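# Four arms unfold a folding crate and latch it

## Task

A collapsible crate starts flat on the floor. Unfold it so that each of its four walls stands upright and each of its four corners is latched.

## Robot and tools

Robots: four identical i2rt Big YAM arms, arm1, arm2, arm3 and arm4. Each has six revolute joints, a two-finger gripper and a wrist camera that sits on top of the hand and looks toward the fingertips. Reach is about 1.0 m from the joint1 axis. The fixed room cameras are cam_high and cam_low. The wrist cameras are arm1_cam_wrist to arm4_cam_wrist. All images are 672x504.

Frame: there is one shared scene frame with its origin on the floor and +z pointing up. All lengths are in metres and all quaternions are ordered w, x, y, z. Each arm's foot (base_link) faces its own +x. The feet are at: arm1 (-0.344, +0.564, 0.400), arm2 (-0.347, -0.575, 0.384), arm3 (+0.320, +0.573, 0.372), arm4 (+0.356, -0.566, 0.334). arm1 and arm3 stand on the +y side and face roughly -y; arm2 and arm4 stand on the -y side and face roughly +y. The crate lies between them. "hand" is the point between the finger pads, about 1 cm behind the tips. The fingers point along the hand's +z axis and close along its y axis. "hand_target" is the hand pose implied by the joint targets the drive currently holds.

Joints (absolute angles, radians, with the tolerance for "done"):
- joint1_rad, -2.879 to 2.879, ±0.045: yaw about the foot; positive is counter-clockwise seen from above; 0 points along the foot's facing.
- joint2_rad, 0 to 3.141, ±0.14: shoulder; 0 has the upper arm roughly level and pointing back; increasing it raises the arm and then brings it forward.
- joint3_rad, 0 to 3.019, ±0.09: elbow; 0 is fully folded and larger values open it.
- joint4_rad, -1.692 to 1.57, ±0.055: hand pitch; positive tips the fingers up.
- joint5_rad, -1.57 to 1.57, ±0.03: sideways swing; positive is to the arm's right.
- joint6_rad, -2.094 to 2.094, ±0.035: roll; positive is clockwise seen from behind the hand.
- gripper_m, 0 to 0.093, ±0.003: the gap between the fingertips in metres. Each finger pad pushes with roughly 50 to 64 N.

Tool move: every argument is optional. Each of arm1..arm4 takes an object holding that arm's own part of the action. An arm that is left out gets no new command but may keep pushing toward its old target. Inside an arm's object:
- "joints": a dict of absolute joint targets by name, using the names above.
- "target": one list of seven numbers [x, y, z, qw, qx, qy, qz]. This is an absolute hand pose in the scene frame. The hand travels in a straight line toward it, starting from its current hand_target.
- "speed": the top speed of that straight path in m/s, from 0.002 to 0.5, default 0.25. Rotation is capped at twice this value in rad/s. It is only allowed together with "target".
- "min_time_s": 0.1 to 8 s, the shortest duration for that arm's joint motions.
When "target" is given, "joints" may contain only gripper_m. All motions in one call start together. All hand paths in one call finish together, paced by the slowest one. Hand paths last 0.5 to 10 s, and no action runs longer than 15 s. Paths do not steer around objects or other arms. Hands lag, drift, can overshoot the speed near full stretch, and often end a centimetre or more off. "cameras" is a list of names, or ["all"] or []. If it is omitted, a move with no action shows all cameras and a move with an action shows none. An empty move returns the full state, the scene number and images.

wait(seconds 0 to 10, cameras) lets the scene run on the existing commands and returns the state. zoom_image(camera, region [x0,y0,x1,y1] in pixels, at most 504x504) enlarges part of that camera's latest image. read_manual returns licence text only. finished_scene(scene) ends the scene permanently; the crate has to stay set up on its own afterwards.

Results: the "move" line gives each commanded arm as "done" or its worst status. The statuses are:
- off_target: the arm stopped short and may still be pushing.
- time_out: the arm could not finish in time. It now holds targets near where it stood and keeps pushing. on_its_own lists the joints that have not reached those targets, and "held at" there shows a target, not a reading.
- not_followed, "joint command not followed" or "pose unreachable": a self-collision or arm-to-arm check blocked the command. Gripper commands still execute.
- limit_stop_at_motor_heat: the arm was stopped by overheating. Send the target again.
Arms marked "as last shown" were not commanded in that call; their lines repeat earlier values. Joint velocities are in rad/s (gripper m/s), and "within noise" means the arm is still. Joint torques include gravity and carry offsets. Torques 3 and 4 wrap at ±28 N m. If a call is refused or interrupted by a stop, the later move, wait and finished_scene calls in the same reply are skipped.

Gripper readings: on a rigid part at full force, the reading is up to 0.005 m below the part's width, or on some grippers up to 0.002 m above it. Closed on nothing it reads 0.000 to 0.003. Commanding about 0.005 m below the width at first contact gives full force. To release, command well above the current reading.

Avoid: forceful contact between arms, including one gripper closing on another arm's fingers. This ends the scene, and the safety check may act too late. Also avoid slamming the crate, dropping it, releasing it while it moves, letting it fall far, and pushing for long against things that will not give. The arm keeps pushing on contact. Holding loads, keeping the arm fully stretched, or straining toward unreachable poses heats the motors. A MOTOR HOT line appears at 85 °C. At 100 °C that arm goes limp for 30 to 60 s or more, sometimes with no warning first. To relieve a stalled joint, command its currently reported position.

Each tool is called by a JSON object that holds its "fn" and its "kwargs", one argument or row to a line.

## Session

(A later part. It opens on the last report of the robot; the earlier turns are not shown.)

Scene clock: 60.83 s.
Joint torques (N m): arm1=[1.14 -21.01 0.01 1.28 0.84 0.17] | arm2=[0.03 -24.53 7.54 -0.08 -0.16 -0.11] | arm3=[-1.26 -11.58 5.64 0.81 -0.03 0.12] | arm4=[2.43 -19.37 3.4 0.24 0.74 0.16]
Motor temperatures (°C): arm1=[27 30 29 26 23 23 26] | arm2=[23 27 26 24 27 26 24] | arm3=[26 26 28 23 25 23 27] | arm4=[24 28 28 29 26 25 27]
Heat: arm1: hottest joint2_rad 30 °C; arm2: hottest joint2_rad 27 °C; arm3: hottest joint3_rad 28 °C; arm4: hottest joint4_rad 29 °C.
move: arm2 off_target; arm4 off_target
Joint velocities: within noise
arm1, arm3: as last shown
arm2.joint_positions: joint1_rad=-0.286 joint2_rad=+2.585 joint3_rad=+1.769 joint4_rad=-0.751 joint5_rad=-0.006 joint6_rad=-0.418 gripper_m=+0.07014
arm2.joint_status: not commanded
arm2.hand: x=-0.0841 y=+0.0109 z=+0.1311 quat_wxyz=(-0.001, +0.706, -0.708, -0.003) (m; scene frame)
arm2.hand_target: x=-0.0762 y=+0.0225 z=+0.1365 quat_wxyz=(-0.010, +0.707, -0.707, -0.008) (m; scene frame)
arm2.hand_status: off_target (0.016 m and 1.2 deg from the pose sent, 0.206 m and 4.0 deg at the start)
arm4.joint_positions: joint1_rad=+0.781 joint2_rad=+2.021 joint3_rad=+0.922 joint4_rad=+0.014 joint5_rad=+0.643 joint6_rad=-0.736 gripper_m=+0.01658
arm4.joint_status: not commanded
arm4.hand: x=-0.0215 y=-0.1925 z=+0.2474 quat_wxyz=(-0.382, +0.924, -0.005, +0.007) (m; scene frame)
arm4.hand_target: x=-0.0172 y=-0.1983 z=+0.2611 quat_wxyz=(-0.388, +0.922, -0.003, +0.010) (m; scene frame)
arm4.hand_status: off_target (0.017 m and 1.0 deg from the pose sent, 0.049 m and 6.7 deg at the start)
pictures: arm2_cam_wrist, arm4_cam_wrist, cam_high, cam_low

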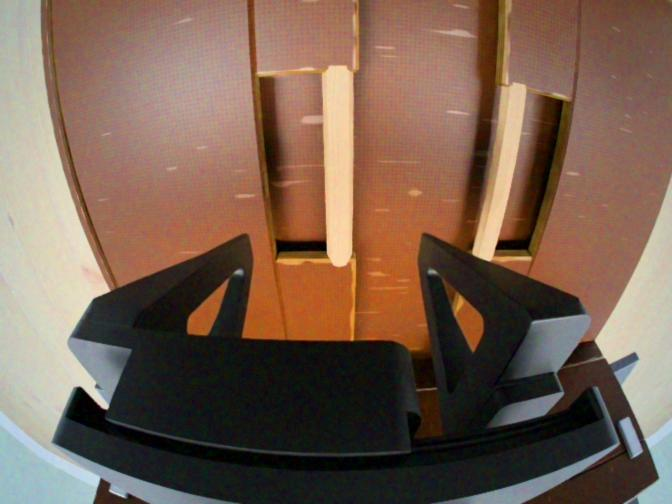

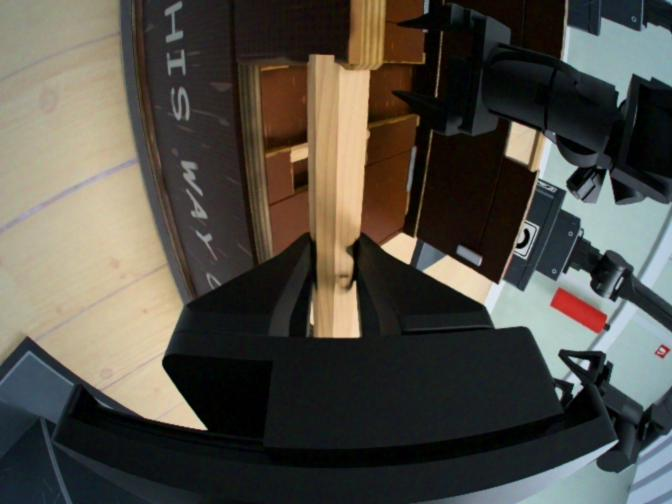

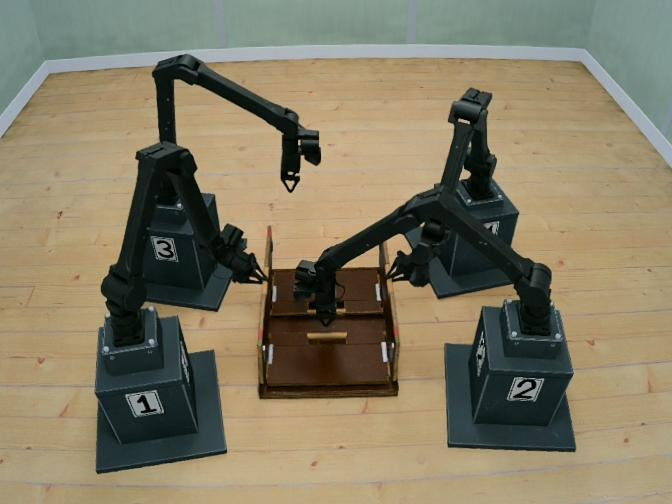

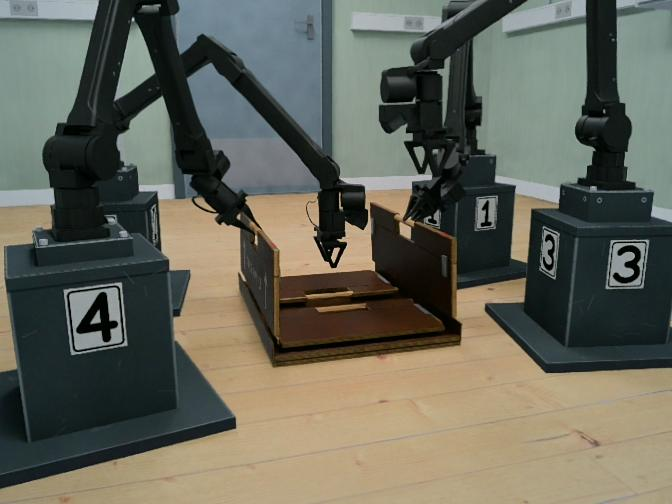

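{"fn": "move", "kwargs": {
  "arm2": {"target": [-0.070, 0.026, 0.032, -0.022, 0.709, -0.705, -0.012], "speed": 0.15},
  "cameras": []
}}

{"fn": "move", "kwargs": {
  "arm2": {"joints": {"gripper_m": 0.01}},
  "cameras": ["arm2_cam_wrist"]
}}

Scene clock: 66.03 s.
Joint torques (N m): arm1=[0.32 -20.95 -0.01 1.37 0.82 0.16] | arm2=[-0.67 -25.11 6.87 0.66 -0.16 -0.12] | arm3=[-0.79 -11.99 5.63 0.81 0.02 0.14] | arm4=[2.43 -19.31 3.4 0.24 0.74 0.16]
Motor temperatures (°C): arm1=[27 30 29 26 23 23 26] | arm2=[23 27 26 24 27 26 24] | arm3=[26 26 28 23 25 23 27] | arm4=[24 28 28 29 27 25 27]
Heat: arm1: hottest joint2_rad 30 °C; arm2: hottest joint2_rad 27 °C; arm3: hottest joint3_rad 28 °C; arm4: hottest joint4_rad 29 °C.
move: arm2 off_target
Joint velocities: within noise
arm1.joint_positions: joint1_rad=+0.774 joint2_rad=+2.166 joint3_rad=+0.782 joint4_rad=+0.337 joint5_rad=+0.599 joint6_rad=-0.765 gripper_m=+0.01678
arm1.joint_status: not commanded
arm1.hand: x=-0.0168 y=+0.2124 z=+0.2421 quat_wxyz=(-0.007, -0.005, -0.925, +0.380) (m; scene frame)
arm1.hand_target: x=-0.0205 y=+0.2199 z=+0.2521 quat_wxyz=(-0.008, -0.003, -0.924, +0.383) (m; scene frame)
arm1.hand_status: not commanded
arm2.joint_positions: joint1_rad=-0.293 joint2_rad=+2.811 joint3_rad=+1.910 joint4_rad=-0.659 joint5_rad=-0.006 joint6_rad=-0.437 gripper_m=+0.07012
arm2.joint_status: not commanded
arm2.hand: x=-0.0794 y=+0.0092 z=+0.0265 quat_wxyz=(-0.005, +0.710, -0.705, -0.004) (m; scene frame)
arm2.hand_target: x=-0.0682 y=+0.0238 z=+0.0319 quat_wxyz=(-0.022, +0.710, -0.704, -0.012) (m; scene frame)
arm2.hand_status: off_target (0.020 m and 2.1 deg from the pose sent, 0.101 m and 2.6 deg at the start)
arm3.joint_positions: joint1_rad=+0.167 joint2_rad=+1.673 joint3_rad=+1.122 joint4_rad=-1.021 joint5_rad=+0.011 joint6_rad=-0.065 gripper_m=+0.07013
arm3.joint_status: not commanded
arm3.hand: x=+0.2960 y=+0.1209 z=+0.4240 quat_wxyz=(+0.003, -0.701, -0.713, +0.002) (m; scene frame)
arm3.hand_target: x=+0.2941 y=+0.1230 z=+0.4147 quat_wxyz=(+0.006, -0.706, -0.708, -0.003) (m; scene frame)
arm3.hand_status: not commanded
arm4: as last shown
pictures: none
No camera images: "cameras" was empty.

Scene clock: 66.90 s.
Joint torques (N m): arm1=[1.32 -21.01 0.17 1.43 0.83 0.18] | arm2=[-0.73 -25.11 6.98 0.66 0.07 -0.12] | arm3=[-1.38 -11.87 5.61 0.99 -0.01 0.12] | arm4=[2.43 -19.31 3.4 0.24 0.74 0.16]
Motor temperatures (°C): arm1=[27 30 29 26 23 23 26] | arm2=[23 27 26 24 27 26 24] | arm3=[26 26 28 23 25 23 27] | arm4=[24 28 28 29 27 25 27]
Heat: arm1: hottest joint2_rad 30 °C; arm2: hottest joint2_rad 27 °C; arm3: hottest joint3_rad 28 °C; arm4: hottest joint4_rad 29 °C.
move: arm2 off_target
Joint velocities: within noise
arm1, arm3, arm4: as last shown
arm2.joint_positions: joint1_rad=-0.292 joint2_rad=+2.811 joint3_rad=+1.909 joint4_rad=-0.659 joint5_rad=-0.016 joint6_rad=-0.437 gripper_m=+0.01734
arm2.joint_status: gripper_m off_target (ended at +0.01737, target +0.01000)
arm2.hand: x=-0.0823 y=+0.0096 z=+0.0261 quat_wxyz=(-0.002, +0.710, -0.704, -0.009) (m; scene frame)
arm2.hand_target: x=-0.0703 y=+0.0238 z=+0.0316 quat_wxyz=(-0.021, +0.710, -0.703, -0.014) (m; scene frame)
arm2.hand_status: not commanded
pictures: arm2_cam_wrist

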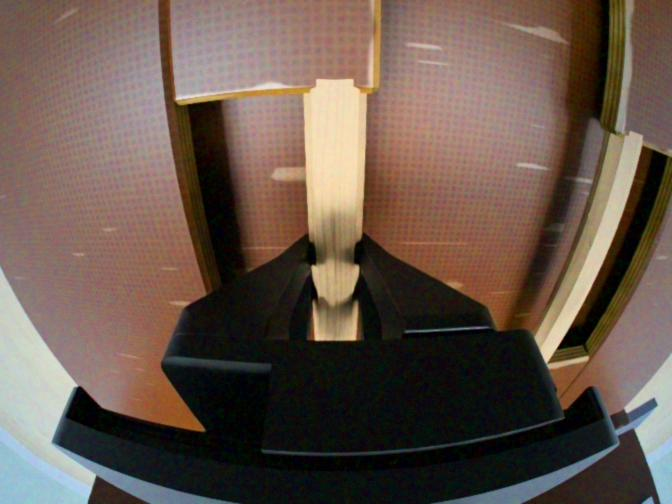

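{"fn": "move", "kwargs": {
  "arm2": {"target": [-0.084, 0.028, 0.120, -0.071, 0.701, -0.710, 0.052], "speed": 0.15},
  "cameras": []
}}

{"fn": "move", "kwargs": {
  "arm2": {"target": [-0.106, 0.029, 0.176, -0.093, 0.698, -0.707, 0.077], "speed": 0.15},
  "cameras": ["cam_low"]
}}

{"fn": "move", "kwargs": {
  "arm2": {"target": [-0.133, 0.030, 0.212, -0.123, 0.694, -0.7025, 0.109], "speed": 0.15},
  "cameras": []
}}

{"fn": "move", "kwargs": {
  "arm2": {"target": [-0.170, 0.032, 0.245, -0.150, 0.690, -0.698, 0.125], "speed": 0.15},
  "cameras": []
}}

{"fn": "move", "kwargs": {
  "arm2": {"target": [-0.222, 0.034, 0.270, -0.190, 0.680, -0.689, 0.169], "speed": 0.15},
  "cameras": ["cam_low", "cam_high"]
}}

Scene clock: 72.83 s.
Joint torques (N m): arm1=[0.62 -20.89 0.24 1.31 0.81 0.2] | arm2=[0.79 -31.62 3.88 -0.5 0.08 0.22] | arm3=[-1.26 -11.93 5.67 0.76 0.01 0.14] | arm4=[2.43 -19.37 3.4 0.23 0.74 0.16]
Motor temperatures (°C): arm1=[27 30 29 26 23 23 26] | arm2=[23 28 26 24 27 26 25] | arm3=[26 26 28 23 25 23 27] | arm4=[24 28 28 29 27 25 27]
Heat: arm1: hottest joint2_rad 30 °C; arm2: hottest joint2_rad 28 °C; arm3: hottest joint3_rad 28 °C; arm4: hottest joint4_rad 29 °C.
move: arm2 off_target
Joint velocities: within noise
arm1.joint_positions: joint1_rad=+0.777 joint2_rad=+2.165 joint3_rad=+0.781 joint4_rad=+0.337 joint5_rad=+0.600 joint6_rad=-0.764 gripper_m=+0.01678
arm1.joint_status: not commanded
arm1.hand: x=-0.0162 y=+0.2135 z=+0.2426 quat_wxyz=(-0.008, -0.004, -0.925, +0.380) (m; scene frame)
arm1.hand_target: x=-0.0193 y=+0.2204 z=+0.2525 quat_wxyz=(-0.009, -0.003, -0.924, +0.383) (m; scene frame)
arm1.hand_status: not commanded
arm2.joint_positions: joint1_rad=-0.240 joint2_rad=+2.691 joint3_rad=+1.780 joint4_rad=-0.605 joint5_rad=+0.159 joint6_rad=-0.387 gripper_m=+0.01734
arm2.joint_status: not commanded
arm2.hand: x=-0.0856 y=+0.0100 z=+0.0714 quat_wxyz=(-0.057, +0.707, -0.702, +0.062) (m; scene frame)
arm2.hand_target: x=-0.0839 y=+0.0322 z=+0.1183 quat_wxyz=(-0.077, +0.702, -0.706, +0.053) (m; scene frame)
arm2.hand_status: off_target (0.052 m and 2.3 deg from the pose sent, 0.096 m and 10.6 deg at the start)
arm3, arm4: as last shown
pictures: none
No camera images: "cameras" was empty.

Scene clock: 73.93 s.
Joint torques (N m): arm1=[0.03 -20.01 0.8 1.26 0.69 0.14] | arm2=[1.03 -32.85 3.74 -1.62 0.01 0.37] | arm3=[-1.14 -11.93 5.57 0.9 0.02 0.14] | arm4=[2.43 -19.31 3.51 0.24 0.7 0.14]
Motor temperatures (°C): arm1=[27 30 29 26 23 23 26] | arm2=[23 28 26 24 27 26 25] | arm3=[26 26 28 23 25 23 27] | arm4=[24 28 28 29 27 25 27]
Heat: arm1: hottest joint2_rad 30 °C; arm2: hottest joint2_rad 28 °C; arm3: hottest joint3_rad 28 °C; arm4: hottest joint4_rad 29 °C.
move: arm2 off_target
Joint velocities: within noise
arm1.joint_positions: joint1_rad=+0.786 joint2_rad=+2.160 joint3_rad=+0.772 joint4_rad=+0.337 joint5_rad=+0.602 joint6_rad=-0.756 gripper_m=+0.01679
arm1.joint_status: not commanded
arm1.hand: x=-0.0164 y=+0.2186 z=+0.2432 quat_wxyz=(-0.009, -0.003, -0.925, +0.380) (m; scene frame)
arm1.hand_target: x=-0.0195 y=+0.2204 z=+0.2524 quat_wxyz=(-0.009, -0.005, -0.924, +0.383) (m; scene frame)
arm1.hand_status: not commanded
arm2.joint_positions: joint1_rad=-0.204 joint2_rad=+2.588 joint3_rad=+1.690 joint4_rad=-0.605 joint5_rad=+0.223 joint6_rad=-0.352 gripper_m=+0.01734
arm2.joint_status: not commanded
arm2.hand: x=-0.0981 y=+0.0094 z=+0.1141 quat_wxyz=(-0.078, +0.704, -0.701, +0.087) (m; scene frame)
arm2.hand_target: x=-0.1009 y=+0.0278 z=+0.1711 quat_wxyz=(-0.092, +0.695, -0.709, +0.077) (m; scene frame)
arm2.hand_status: off_target (0.065 m and 2.3 deg from the pose sent, 0.108 m and 4.7 deg at the start)
arm3: as last shown
arm4.joint_positions: joint1_rad=+0.784 joint2_rad=+2.021 joint3_rad=+0.922 joint4_rad=+0.014 joint5_rad=+0.645 joint6_rad=-0.734 gripper_m=+0.01658
arm4.joint_status: not commanded
arm4.hand: x=-0.0224 y=-0.1935 z=+0.2476 quat_wxyz=(-0.383, +0.924, -0.005, +0.007) (m; scene frame)
arm4.hand_target: x=-0.0188 y=-0.1991 z=+0.2613 quat_wxyz=(-0.388, +0.922, -0.001, +0.009) (m; scene frame)
arm4.hand_status: not commanded
pictures: cam_low

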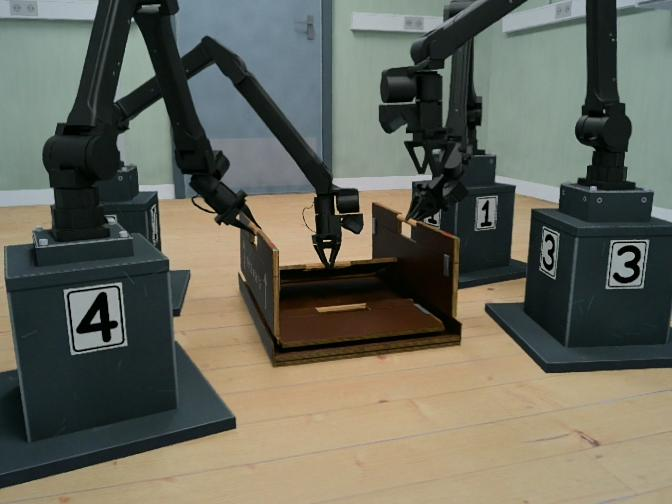

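Scene clock: 75.00 s.
Joint torques (N m): arm1=[-0.09 -20.19 1.1 1.25 0.73 0.14] | arm2=[1.9 -31.38 4.45 -1.1 0.04 0.36] | arm3=[-1.03 -12.16 5.67 0.98 -0.08 0.15] | arm4=[2.43 -19.19 3.66 0.23 0.67 0.13]
Motor temperatures (°C): arm1=[27 30 29 26 23 23 26] | arm2=[23 28 26 24 27 26 25] | arm3=[26 26 28 23 25 23 27] | arm4=[24 28 28 29 27 25 27]
Heat: arm1: hottest joint2_rad 30 °C; arm2: hottest joint2_rad 28 °C; arm3: hottest joint3_rad 28 °C; arm4: hottest joint4_rad 29 °C.
move: arm2 off_target
Joint velocities: within noise
arm1.joint_positions: joint1_rad=+0.789 joint2_rad=+2.159 joint3_rad=+0.769 joint4_rad=+0.337 joint5_rad=+0.602 joint6_rad=-0.755 gripper_m=+0.01680
arm1.joint_status: not commanded
arm1.hand: x=-0.0164 y=+0.2203 z=+0.2433 quat_wxyz=(-0.009, -0.002, -0.925, +0.379) (m; scene frame)
arm1.hand_target: x=-0.0197 y=+0.2209 z=+0.2523 quat_wxyz=(-0.009, -0.005, -0.924, +0.383) (m; scene frame)
arm1.hand_status: not commanded
arm2.joint_positions: joint1_rad=-0.141 joint2_rad=+2.492 joint3_rad=+1.616 joint4_rad=-0.633 joint5_rad=+0.317 joint6_rad=-0.292 gripper_m=+0.01701
arm2.joint_status: not commanded
arm2.hand: x=-0.1229 y=+0.0101 z=+0.1578 quat_wxyz=(-0.103, +0.700, -0.696, +0.124) (m; scene frame)
arm2.hand_target: x=-0.1326 y=+0.0307 z=+0.2088 quat_wxyz=(-0.123, +0.694, -0.701, +0.109) (m; scene frame)
arm2.hand_status: off_target (0.059 m and 3.0 deg from the pose sent, 0.106 m and 5.9 deg at the start)
arm3: as last shown
arm4.joint_positions: joint1_rad=+0.786 joint2_rad=+2.019 joint3_rad=+0.918 joint4_rad=+0.014 joint5_rad=+0.645 joint6_rad=-0.732 gripper_m=+0.01658
arm4.joint_status: not commanded
arm4.hand: x=-0.0219 y=-0.1948 z=+0.2475 quat_wxyz=(-0.382, +0.924, -0.004, +0.007) (m; scene frame)
arm4.hand_target: x=-0.0190 y=-0.2000 z=+0.2612 quat_wxyz=(-0.388, +0.922, -0.001, +0.009) (m; scene frame)
arm4.hand_status: not commanded
pictures: none
No camera images: "cameras" was empty.

Scene clock: 76.07 s.
Joint torques (N m): arm1=[-0.32 -20.07 1.03 1.39 0.76 0.14] | arm2=[2.73 -31.09 4.62 -1.06 -0.31 0.46] | arm3=[-1.2 -11.69 5.41 0.8 0.01 0.17] | arm4=[2.43 -19.14 3.69 0.23 0.66 0.12]
Motor temperatures (°C): arm1=[27 30 29 26 23 23 26] | arm2=[23 29 26 24 27 26 25] | arm3=[26 26 28 23 25 23 27] | arm4=[24 28 28 29 27 25 27]
Heat: arm1: hottest joint2_rad 30 °C; arm2: hottest joint2_rad 29 °C; arm3: hottest joint3_rad 28 °C; arm4: hottest joint4_rad 29 °C.
move: arm2 off_target
Joint velocities: within noise
arm1, arm3: as last shown
arm1.hand_target: x=-0.0196 y=+0.2205 z=+0.2523 quat_wxyz=(-0.009, -0.005, -0.924, +0.383) (m; scene frame)
arm2.joint_positions: joint1_rad=-0.078 joint2_rad=+2.420 joint3_rad=+1.556 joint4_rad=-0.645 joint5_rad=+0.390 joint6_rad=-0.232 gripper_m=+0.01689
arm2.joint_status: not commanded
arm2.hand: x=-0.1506 y=+0.0104 z=+0.1894 quat_wxyz=(-0.130, +0.695, -0.691, +0.148) (m; scene frame)
arm2.hand_target: x=-0.1687 y=+0.0323 z=+0.2415 quat_wxyz=(-0.150, +0.690, -0.697, +0.125) (m; scene frame)
arm2.hand_status: off_target (0.063 m and 3.6 deg from the pose sent, 0.102 m and 5.5 deg at the start)
arm4.joint_positions: joint1_rad=+0.787 joint2_rad=+2.019 joint3_rad=+0.918 joint4_rad=+0.014 joint5_rad=+0.645 joint6_rad=-0.732 gripper_m=+0.01658
arm4.joint_status: not commanded
arm4.hand: x=-0.0225 y=-0.1954 z=+0.2475 quat_wxyz=(-0.382, +0.924, -0.004, +0.007) (m; scene frame)
arm4.hand_target: x=-0.0198 y=-0.2005 z=+0.2611 quat_wxyz=(-0.388, +0.922, +0.000, +0.008) (m; scene frame)
arm4.hand_status: not commanded
pictures: none
No camera images: "cameras" was empty.

Scene clock: 77.17 s.
Joint torques (N m): arm1=[-0.32 -20.19 1.06 1.29 0.72 0.12] | arm2=[4.07 -29.98 5.3 -1.05 -0.57 0.5] | arm3=[-0.91 -12.16 5.7 0.83 0 0.15] | arm4=[2.43 -19.14 3.69 0.23 0.65 0.12]
Motor temperatures (°C): arm1=[27 31 28 26 23 23 26] | arm2=[23 29 26 24 27 26 25] | arm3=[26 26 28 23 25 23 27] | arm4=[24 29 28 29 27 25 27]
Heat: arm1: hottest joint2_rad 31 °C; arm2: hottest joint2_rad 29 °C; arm3: hottest joint3_rad 28 °C; arm4: hottest joint2_rad 29 °C.
move: arm2 off_target
Joint velocities: within noise
arm1, arm3, arm4: as last shown
arm1.hand_target: x=-0.0196 y=+0.2202 z=+0.2523 quat_wxyz=(-0.009, -0.005, -0.924, +0.383) (m; scene frame)
arm2.joint_positions: joint1_rad=+0.023 joint2_rad=+2.375 joint3_rad=+1.532 joint4_rad=-0.709 joint5_rad=+0.530 joint6_rad=-0.116 gripper_m=+0.01689
arm2.joint_status: not commanded
arm2.hand: x=-0.1908 y=+0.0108 z=+0.2192 quat_wxyz=(-0.170, +0.682, -0.683, +0.200) (m; scene frame)
arm2.hand_target: x=-0.2202 y=+0.0338 z=+0.2670 quat_wxyz=(-0.190, +0.680, -0.688, +0.168) (m; scene frame)
arm2.hand_status: off_target (0.064 m and 4.3 deg from the pose sent, 0.110 m and 7.5 deg at the start)
pictures: cam_high, cam_low

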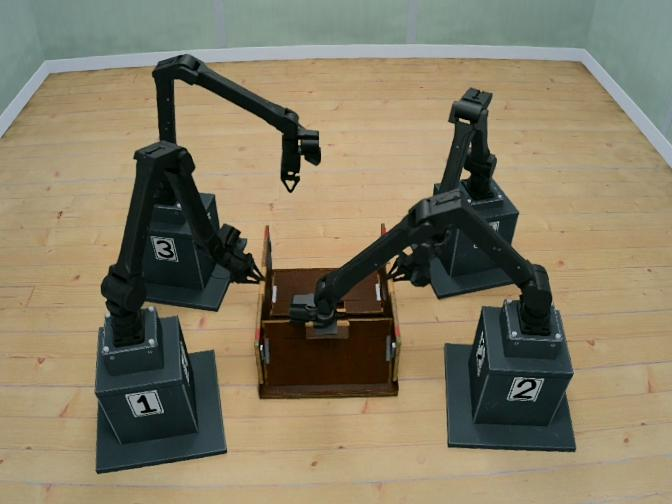

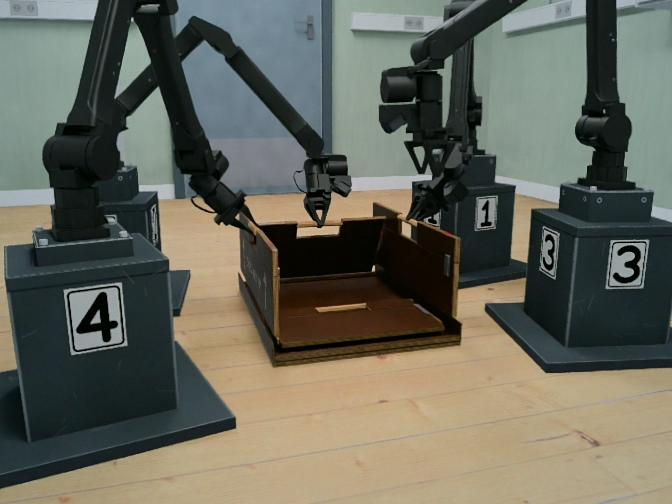

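{"fn": "move", "kwargs": {
  "arm2": {"target": [-0.272, 0.035, 0.275, -0.227, 0.6705, -0.679, 0.206], "speed": 0.15},
  "arm3": {"target": [0.17, 0.065, 0.29, -0.002, 0.706, 0.708, -0.002], "speed": 0.25},
  "cameras": []
}}

{"fn": "move", "kwargs": {
  "arm2": {"target": [-0.322, 0.035, 0.282, -0.242, 0.6645, -0.673, 0.224], "speed": 0.15},
  "arm3": {"target": [0.022, -0.004, 0.120, -0.002, 0.709, 0.705, -0.004], "speed": 0.25},
  "cameras": ["cam_low", "arm3_cam_wrist"]
}}

{"fn": "move", "kwargs": {
  "arm2": {"target": [-0.352, 0.034, 0.286, -0.242, 0.6645, -0.673, 0.224], "speed": 0.1},
  "cameras": ["cam_low", "cam_high"]
}}

Scene clock: 81.13 s.
Joint torques (N m): arm1=[-0.73 -19.43 1.03 1.26 0.76 0.13] | arm2=[4.95 -27.87 6.45 -1.02 -0.86 0.55] | arm3=[-1.38 -13.98 7.84 0.57 -0.02 -0.04] | arm4=[2.43 -19.14 3.69 0.24 0.64 0.12]
Motor temperatures (°C): arm1=[27 31 28 26 23 23 26] | arm2=[23 29 26 24 27 26 25] | arm3=[26 26 29 23 25 23 27] | arm4=[24 29 27 29 27 25 27]
Heat: arm1: hottest joint2_rad 31 °C; arm2: hottest joint2_rad 29 °C; arm3: hottest joint3_rad 29 °C; arm4: hottest joint2_rad 29 °C.
move: arm2 off_target; arm3 off_target
Joint velocities: within noise
arm1: as last shown
arm1.hand_target: x=-0.0197 y=+0.2202 z=+0.2523 quat_wxyz=(-0.009, -0.005, -0.924, +0.383) (m; scene frame)
arm2.joint_positions: joint1_rad=+0.122 joint2_rad=+2.364 joint3_rad=+1.533 joint4_rad=-0.785 joint5_rad=+0.650 joint6_rad=+0.007 gripper_m=+0.01689
arm2.joint_status: not commanded
arm2.hand: x=-0.2327 y=+0.0107 z=+0.2375 quat_wxyz=(-0.210, +0.668, -0.672, +0.242) (m; scene frame)
arm2.hand_target: x=-0.2711 y=+0.0339 z=+0.2736 quat_wxyz=(-0.226, +0.670, -0.676, +0.205) (m; scene frame)
arm2.hand_status: off_target (0.059 m and 4.6 deg from the pose sent, 0.101 m and 6.7 deg at the start)
arm3.joint_positions: joint1_rad=-0.061 joint2_rad=+2.016 joint3_rad=+1.228 joint4_rad=-0.797 joint5_rad=+0.008 joint6_rad=-0.272 gripper_m=+0.07013
arm3.joint_status: not commanded
arm3.hand: x=+0.1789 y=+0.0815 z=+0.2952 quat_wxyz=(+0.006, -0.709, -0.705, -0.006) (m; scene frame)
arm3.hand_target: x=+0.1713 y=+0.0665 z=+0.2905 quat_wxyz=(+0.000, -0.708, -0.706, +0.002) (m; scene frame)
arm3.hand_status: off_target (0.020 m and 1.1 deg from the pose sent, 0.192 m and 0.8 deg at the start)
arm4.joint_positions: joint1_rad=+0.787 joint2_rad=+2.019 joint3_rad=+0.918 joint4_rad=+0.014 joint5_rad=+0.646 joint6_rad=-0.731 gripper_m=+0.01658
arm4.joint_status: not commanded
arm4.hand: x=-0.0223 y=-0.1953 z=+0.2476 quat_wxyz=(-0.383, +0.924, -0.005, +0.007) (m; scene frame)
arm4.hand_target: x=-0.0197 y=-0.2004 z=+0.2612 quat_wxyz=(-0.388, +0.922, +0.000, +0.008) (m; scene frame)
arm4.hand_status: not commanded
pictures: none
No camera images: "cameras" was empty.

Scene clock: 83.10 s.
Joint torques (N m): arm1=[-0.44 -19.9 1.02 1.39 0.72 0.14] | arm2=[4.19 -26.46 7.68 -1.13 -0.26 0.45] | arm3=[-1.26 -18.02 7.65 -0.14 0.04 0] | arm4=[2.26 -18.9 3.97 0.23 0.6 0.1]
Motor temperatures (°C): arm1=[27 31 28 26 23 23 26] | arm2=[23 30 26 24 27 26 25] | arm3=[26 26 29 23 25 23 27] | arm4=[24 29 27 29 27 25 27]
Heat: arm1: hottest joint2_rad 31 °C; arm2: hottest joint2_rad 30 °C; arm3: hottest joint3_rad 29 °C; arm4: hottest joint2_rad 29 °C.
move: arm2 off_target; arm3 off_target
Joint velocities: within noise
arm1.joint_positions: joint1_rad=+0.789 joint2_rad=+2.157 joint3_rad=+0.767 joint4_rad=+0.337 joint5_rad=+0.602 joint6_rad=-0.755 gripper_m=+0.01680
arm1.joint_status: not commanded
arm1.hand: x=-0.0168 y=+0.2206 z=+0.2437 quat_wxyz=(-0.009, -0.002, -0.925, +0.379) (m; scene frame)
arm1.hand_target: x=-0.0199 y=+0.2203 z=+0.2527 quat_wxyz=(-0.009, -0.005, -0.924, +0.383) (m; scene frame)
arm1.hand_status: not commanded
arm2.joint_positions: joint1_rad=+0.224 joint2_rad=+2.368 joint3_rad=+1.564 joint4_rad=-0.892 joint5_rad=+0.682 joint6_rad=+0.139 gripper_m=+0.01689
arm2.joint_status: not commanded
arm2.hand: x=-0.2874 y=+0.0115 z=+0.2486 quat_wxyz=(-0.225, +0.663, -0.668, +0.254) (m; scene frame)
arm2.hand_target: x=-0.3205 y=+0.0341 z=+0.2807 quat_wxyz=(-0.242, +0.664, -0.672, +0.223) (m; scene frame)
arm2.hand_status: off_target (0.054 m and 4.0 deg from the pose sent, 0.103 m and 4.2 deg at the start)
arm3.joint_positions: joint1_rad=-0.253 joint2_rad=+2.558 joint3_rad=+1.751 joint4_rad=-0.753 joint5_rad=+0.008 joint6_rad=-0.461 gripper_m=+0.07013
arm3.joint_status: not commanded
arm3.hand: x=+0.0294 y=+0.0013 z=+0.1294 quat_wxyz=(+0.001, -0.710, -0.704, +0.006) (m; scene frame)
arm3.hand_target: x=+0.0234 y=-0.0010 z=+0.1187 quat_wxyz=(+0.001, -0.709, -0.705, +0.002) (m; scene frame)
arm3.hand_status: off_target (0.013 m and 0.2 deg from the pose sent, 0.250 m and 1.2 deg at the start)
arm4.joint_positions: joint1_rad=+0.790 joint2_rad=+2.018 joint3_rad=+0.915 joint4_rad=+0.014 joint5_rad=+0.646 joint6_rad=-0.729 gripper_m=+0.01659
arm4.joint_status: not commanded
arm4.hand: x=-0.0224 y=-0.1971 z=+0.2476 quat_wxyz=(-0.382, +0.924, -0.004, +0.007) (m; scene frame)
arm4.hand_target: x=-0.0205 y=-0.2009 z=+0.2610 quat_wxyz=(-0.388, +0.922, +0.001, +0.008) (m; scene frame)
arm4.hand_status: not commanded
pictures: arm3_cam_wrist, cam_low

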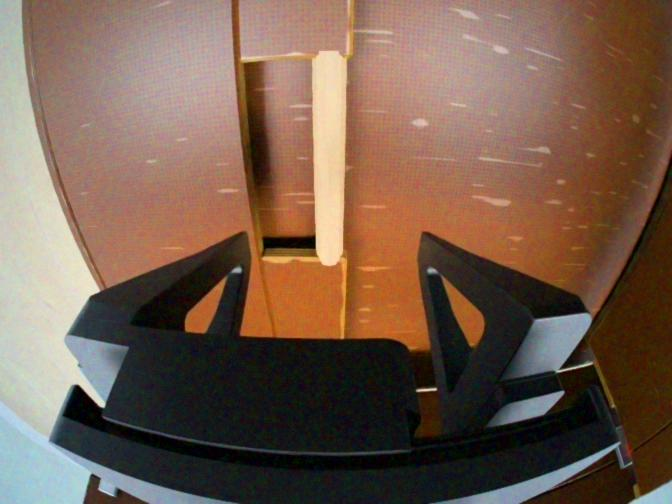

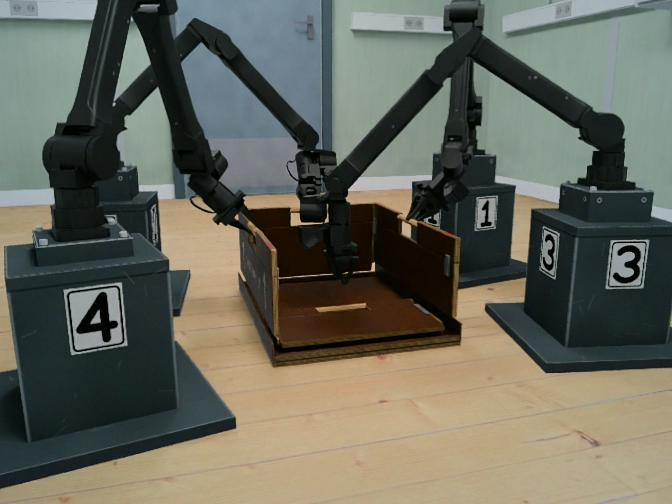

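Scene clock: 84.17 s.
Joint torques (N m): arm1=[-0.56 -20.01 1.11 1.29 0.55 0.11] | arm2=[7 -26.99 7.82 -1.4 -0.33 0.69] | arm3=[-1.03 -18.26 7.8 -0.08 0.04 -0.04] | arm4=[2.26 -18.9 3.99 0.23 0.61 0.1]
Motor temperatures (°C): arm1=[27 31 28 26 23 23 26] | arm2=[23 30 26 24 27 26 25] | arm3=[26 26 29 23 25 23 27] | arm4=[24 29 27 29 27 25 27]
Heat: arm1: hottest joint2_rad 31 °C; arm2: hottest joint2_rad 30 °C; arm3: hottest joint3_rad 29 °C; arm4: hottest joint2_rad 29 °C.
move: arm2 off_target
Joint velocities: within noise
arm1.joint_positions: joint1_rad=+0.787 joint2_rad=+2.159 joint3_rad=+0.765 joint4_rad=+0.337 joint5_rad=+0.606 joint6_rad=-0.756 gripper_m=+0.01680
arm1.joint_status: not commanded
arm1.hand: x=-0.0189 y=+0.2204 z=+0.2432 quat_wxyz=(-0.006, -0.002, -0.925, +0.380) (m; scene frame)
arm1.hand_target: x=-0.0209 y=+0.2200 z=+0.2521 quat_wxyz=(-0.008, -0.005, -0.924, +0.383) (m; scene frame)
arm1.hand_status: not commanded
arm2.joint_positions: joint1_rad=+0.242 joint2_rad=+2.375 joint3_rad=+1.581 joint4_rad=-0.939 joint5_rad=+0.677 joint6_rad=+0.179 gripper_m=+0.01689
arm2.joint_status: not commanded
arm2.hand: x=-0.2985 y=+0.0086 z=+0.2492 quat_wxyz=(-0.219, +0.660, -0.670, +0.260) (m; scene frame)
arm2.hand_target: x=-0.3510 y=+0.0316 z=+0.2846 quat_wxyz=(-0.241, +0.665, -0.671, +0.222) (m; scene frame)
arm2.hand_status: off_target (0.070 m and 4.9 deg from the pose sent, 0.078 m and 4.0 deg at the start)
arm3: as last shown
arm4.joint_positions: joint1_rad=+0.789 joint2_rad=+2.018 joint3_rad=+0.915 joint4_rad=+0.014 joint5_rad=+0.646 joint6_rad=-0.729 gripper_m=+0.01659
arm4.joint_status: not commanded
arm4.hand: x=-0.0218 y=-0.1966 z=+0.2476 quat_wxyz=(-0.382, +0.924, -0.004, +0.007) (m; scene frame)
arm4.hand_target: x=-0.0199 y=-0.2003 z=+0.2610 quat_wxyz=(-0.388, +0.922, +0.000, +0.008) (m; scene frame)
arm4.hand_status: not commanded
pictures: cam_high, cam_low

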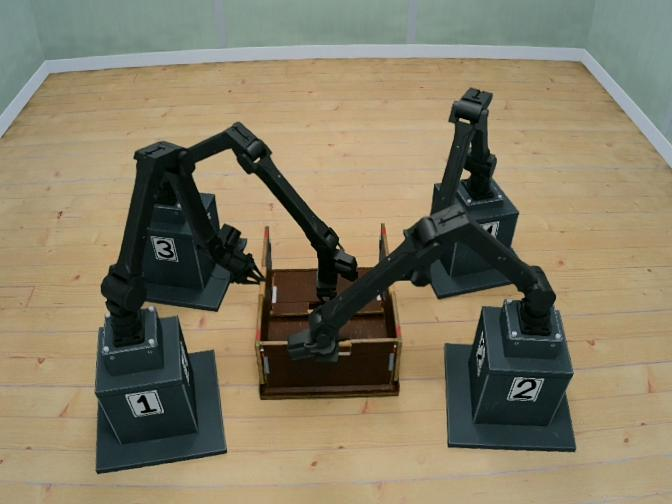

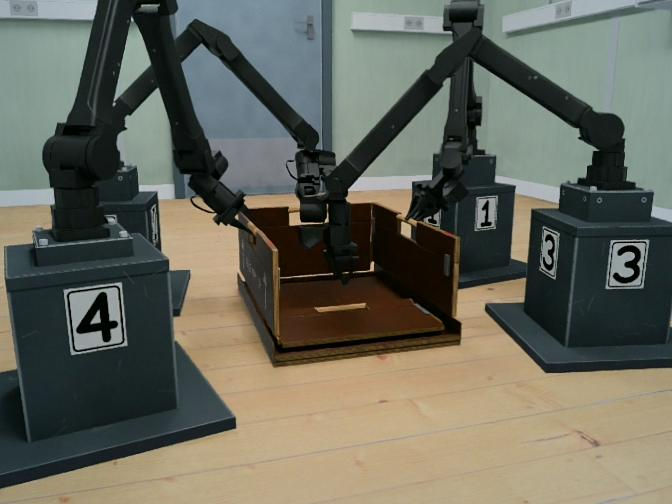

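{"fn": "move", "kwargs": {
  "arm2": {"target": [-0.380, 0.032, 0.284, -0.242, 0.6645, -0.673, 0.224], "speed": 0.1},
  "arm3": {"target": [0.024, 0.0, 0.011, -0.002, 0.709, 0.705, -0.006], "joints": {"gripper_m": 0.06}, "speed": 0.15},
  "cameras": ["arm2_cam_wrist"]
}}

{"fn": "move", "kwargs": {
  "arm3": {"joints": {"gripper_m": 0.01}},
  "cameras": ["arm3_cam_wrist", "cam_high"]
}}

Scene clock: 87.73 s.
Joint torques (N m): arm1=[0.09 -19.78 1.31 1.28 0.55 0.15] | arm2=[10.52 -26.87 7.64 -1.46 -0.66 0.96] | arm3=[-0.91 -17.67 7.12 0.62 0.06 -0.01] | arm4=[2.32 -18.9 3.99 0.24 0.61 0.1]
Motor temperatures (°C): arm1=[27 31 28 26 23 23 26] | arm2=[23 30 26 24 27 26 25] | arm3=[26 27 29 23 25 23 27] | arm4=[24 29 27 29 27 25 27]
Heat: arm1: hottest joint2_rad 31 °C; arm2: hottest joint2_rad 30 °C; arm3: hottest joint3_rad 29 °C; arm4: hottest joint2_rad 29 °C.
move: arm2 off_target; arm3 off_target
Joint velocities: within noise
arm1, arm4: as last shown
arm2.joint_positions: joint1_rad=+0.242 joint2_rad=+2.384 joint3_rad=+1.599 joint4_rad=-0.969 joint5_rad=+0.677 joint6_rad=+0.206 gripper_m=+0.01689
arm2.joint_status: not commanded
arm2.hand: x=-0.2985 y=+0.0089 z=+0.2495 quat_wxyz=(-0.217, +0.652, -0.676, +0.265) (m; scene frame)
arm2.hand_target: x=-0.3758 y=+0.0283 z=+0.2823 quat_wxyz=(-0.241, +0.665, -0.672, +0.221) (m; scene frame)
arm2.hand_status: off_target (0.091 m and 5.6 deg from the pose sent, 0.092 m and 4.9 deg at the start)
arm3.joint_positions: joint1_rad=-0.242 joint2_rad=+2.768 joint3_rad=+1.885 joint4_rad=-0.670 joint5_rad=+0.011 joint6_rad=-0.462 gripper_m=+0.06010
arm3.joint_status: all done
arm3.hand: x=+0.0338 y=-0.0048 z=+0.0329 quat_wxyz=(+0.001, -0.706, -0.709, +0.009) (m; scene frame)
arm3.hand_target: x=+0.0309 y=-0.0020 z=+0.0124 quat_wxyz=(+0.002, -0.705, -0.709, +0.007) (m; scene frame)
arm3.hand_status: off_target (0.024 m and 0.7 deg from the pose sent, 0.119 m and 0.2 deg at the start)
pictures: arm2_cam_wrist

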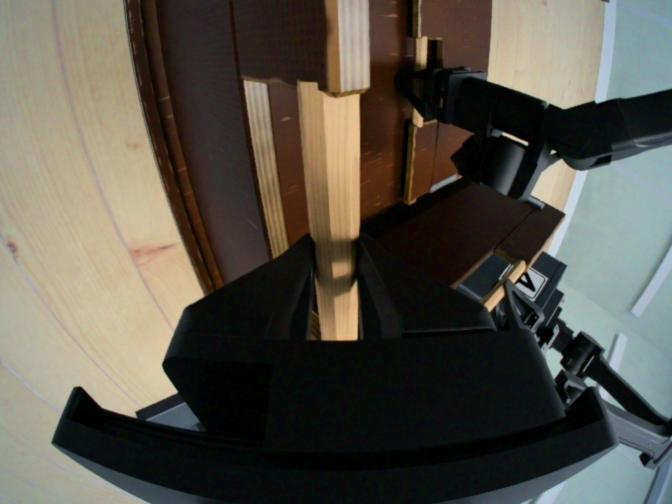

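Scene clock: 88.53 s.
Joint torques (N m): arm1=[-0.79 -20.01 1.28 1.29 0.5 0.13] | arm2=[10.4 -26.93 7.61 -1.36 -0.67 0.91] | arm3=[-1.03 -17.61 6.89 0.7 0.12 0.01] | arm4=[2.32 -18.9 3.97 0.24 0.61 0.1]
Motor temperatures (°C): arm1=[27 32 28 26 23 23 26] | arm2=[24 30 26 24 27 26 25] | arm3=[26 27 29 23 25 23 27] | arm4=[24 29 27 29 27 25 27]
Heat: arm1: hottest joint2_rad 32 °C; arm2: hottest joint2_rad 30 °C; arm3: hottest joint3_rad 29 °C; arm4: hottest joint2_rad 29 °C.
move: arm3 off_target
Joint velocities: within noise
arm1.joint_positions: joint1_rad=+0.784 joint2_rad=+2.159 joint3_rad=+0.765 joint4_rad=+0.337 joint5_rad=+0.606 joint6_rad=-0.758 gripper_m=+0.01680
arm1.joint_status: not commanded
arm1.hand: x=-0.0200 y=+0.2194 z=+0.2432 quat_wxyz=(-0.005, -0.003, -0.925, +0.380) (m; scene frame)
arm1.hand_target: x=-0.0215 y=+0.2189 z=+0.2521 quat_wxyz=(-0.007, -0.006, -0.924, +0.383) (m; scene frame)
arm1.hand_status: not commanded
arm2.joint_positions: joint1_rad=+0.244 joint2_rad=+2.384 joint3_rad=+1.599 joint4_rad=-0.975 joint5_rad=+0.677 joint6_rad=+0.208 gripper_m=+0.01689
arm2.joint_status: not commanded
arm2.hand: x=-0.2993 y=+0.0077 z=+0.2497 quat_wxyz=(-0.216, +0.653, -0.675, +0.266) (m; scene frame)
arm2.hand_target: x=-0.3758 y=+0.0280 z=+0.2825 quat_wxyz=(-0.240, +0.665, -0.672, +0.221) (m; scene frame)
arm2.hand_status: not commanded
arm3.joint_positions: joint1_rad=-0.248 joint2_rad=+2.769 joint3_rad=+1.888 joint4_rad=-0.672 joint5_rad=+0.002 joint6_rad=-0.465 gripper_m=+0.01643
arm3.joint_status: gripper_m off_target (ended at +0.01646, target +0.01000)
arm3.hand: x=+0.0314 y=-0.0042 z=+0.0327 quat_wxyz=(-0.003, -0.707, -0.708, +0.007) (m; scene frame)
arm3.hand_target: x=+0.0285 y=-0.0004 z=+0.0122 quat_wxyz=(-0.001, -0.706, -0.708, +0.005) (m; scene frame)
arm3.hand_status: not commanded
arm4.joint_positions: joint1_rad=+0.790 joint2_rad=+2.018 joint3_rad=+0.915 joint4_rad=+0.014 joint5_rad=+0.646 joint6_rad=-0.729 gripper_m=+0.01659
arm4.joint_status: not commanded
arm4.hand: x=-0.0224 y=-0.1971 z=+0.2476 quat_wxyz=(-0.382, +0.924, -0.004, +0.007) (m; scene frame)
arm4.hand_target: x=-0.0204 y=-0.2009 z=+0.2610 quat_wxyz=(-0.388, +0.922, +0.000, +0.008) (m; scene frame)
arm4.hand_status: not commanded
pictures: arm3_cam_wrist, cam_high

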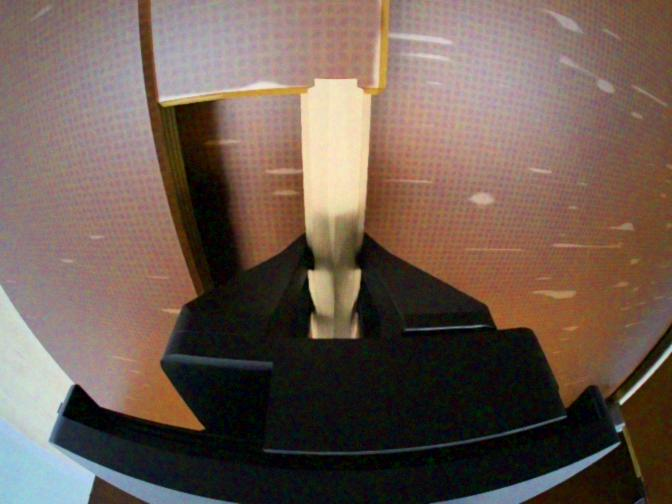

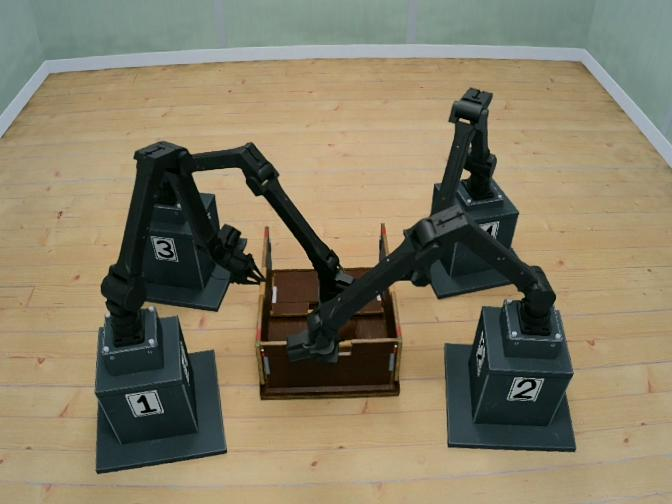

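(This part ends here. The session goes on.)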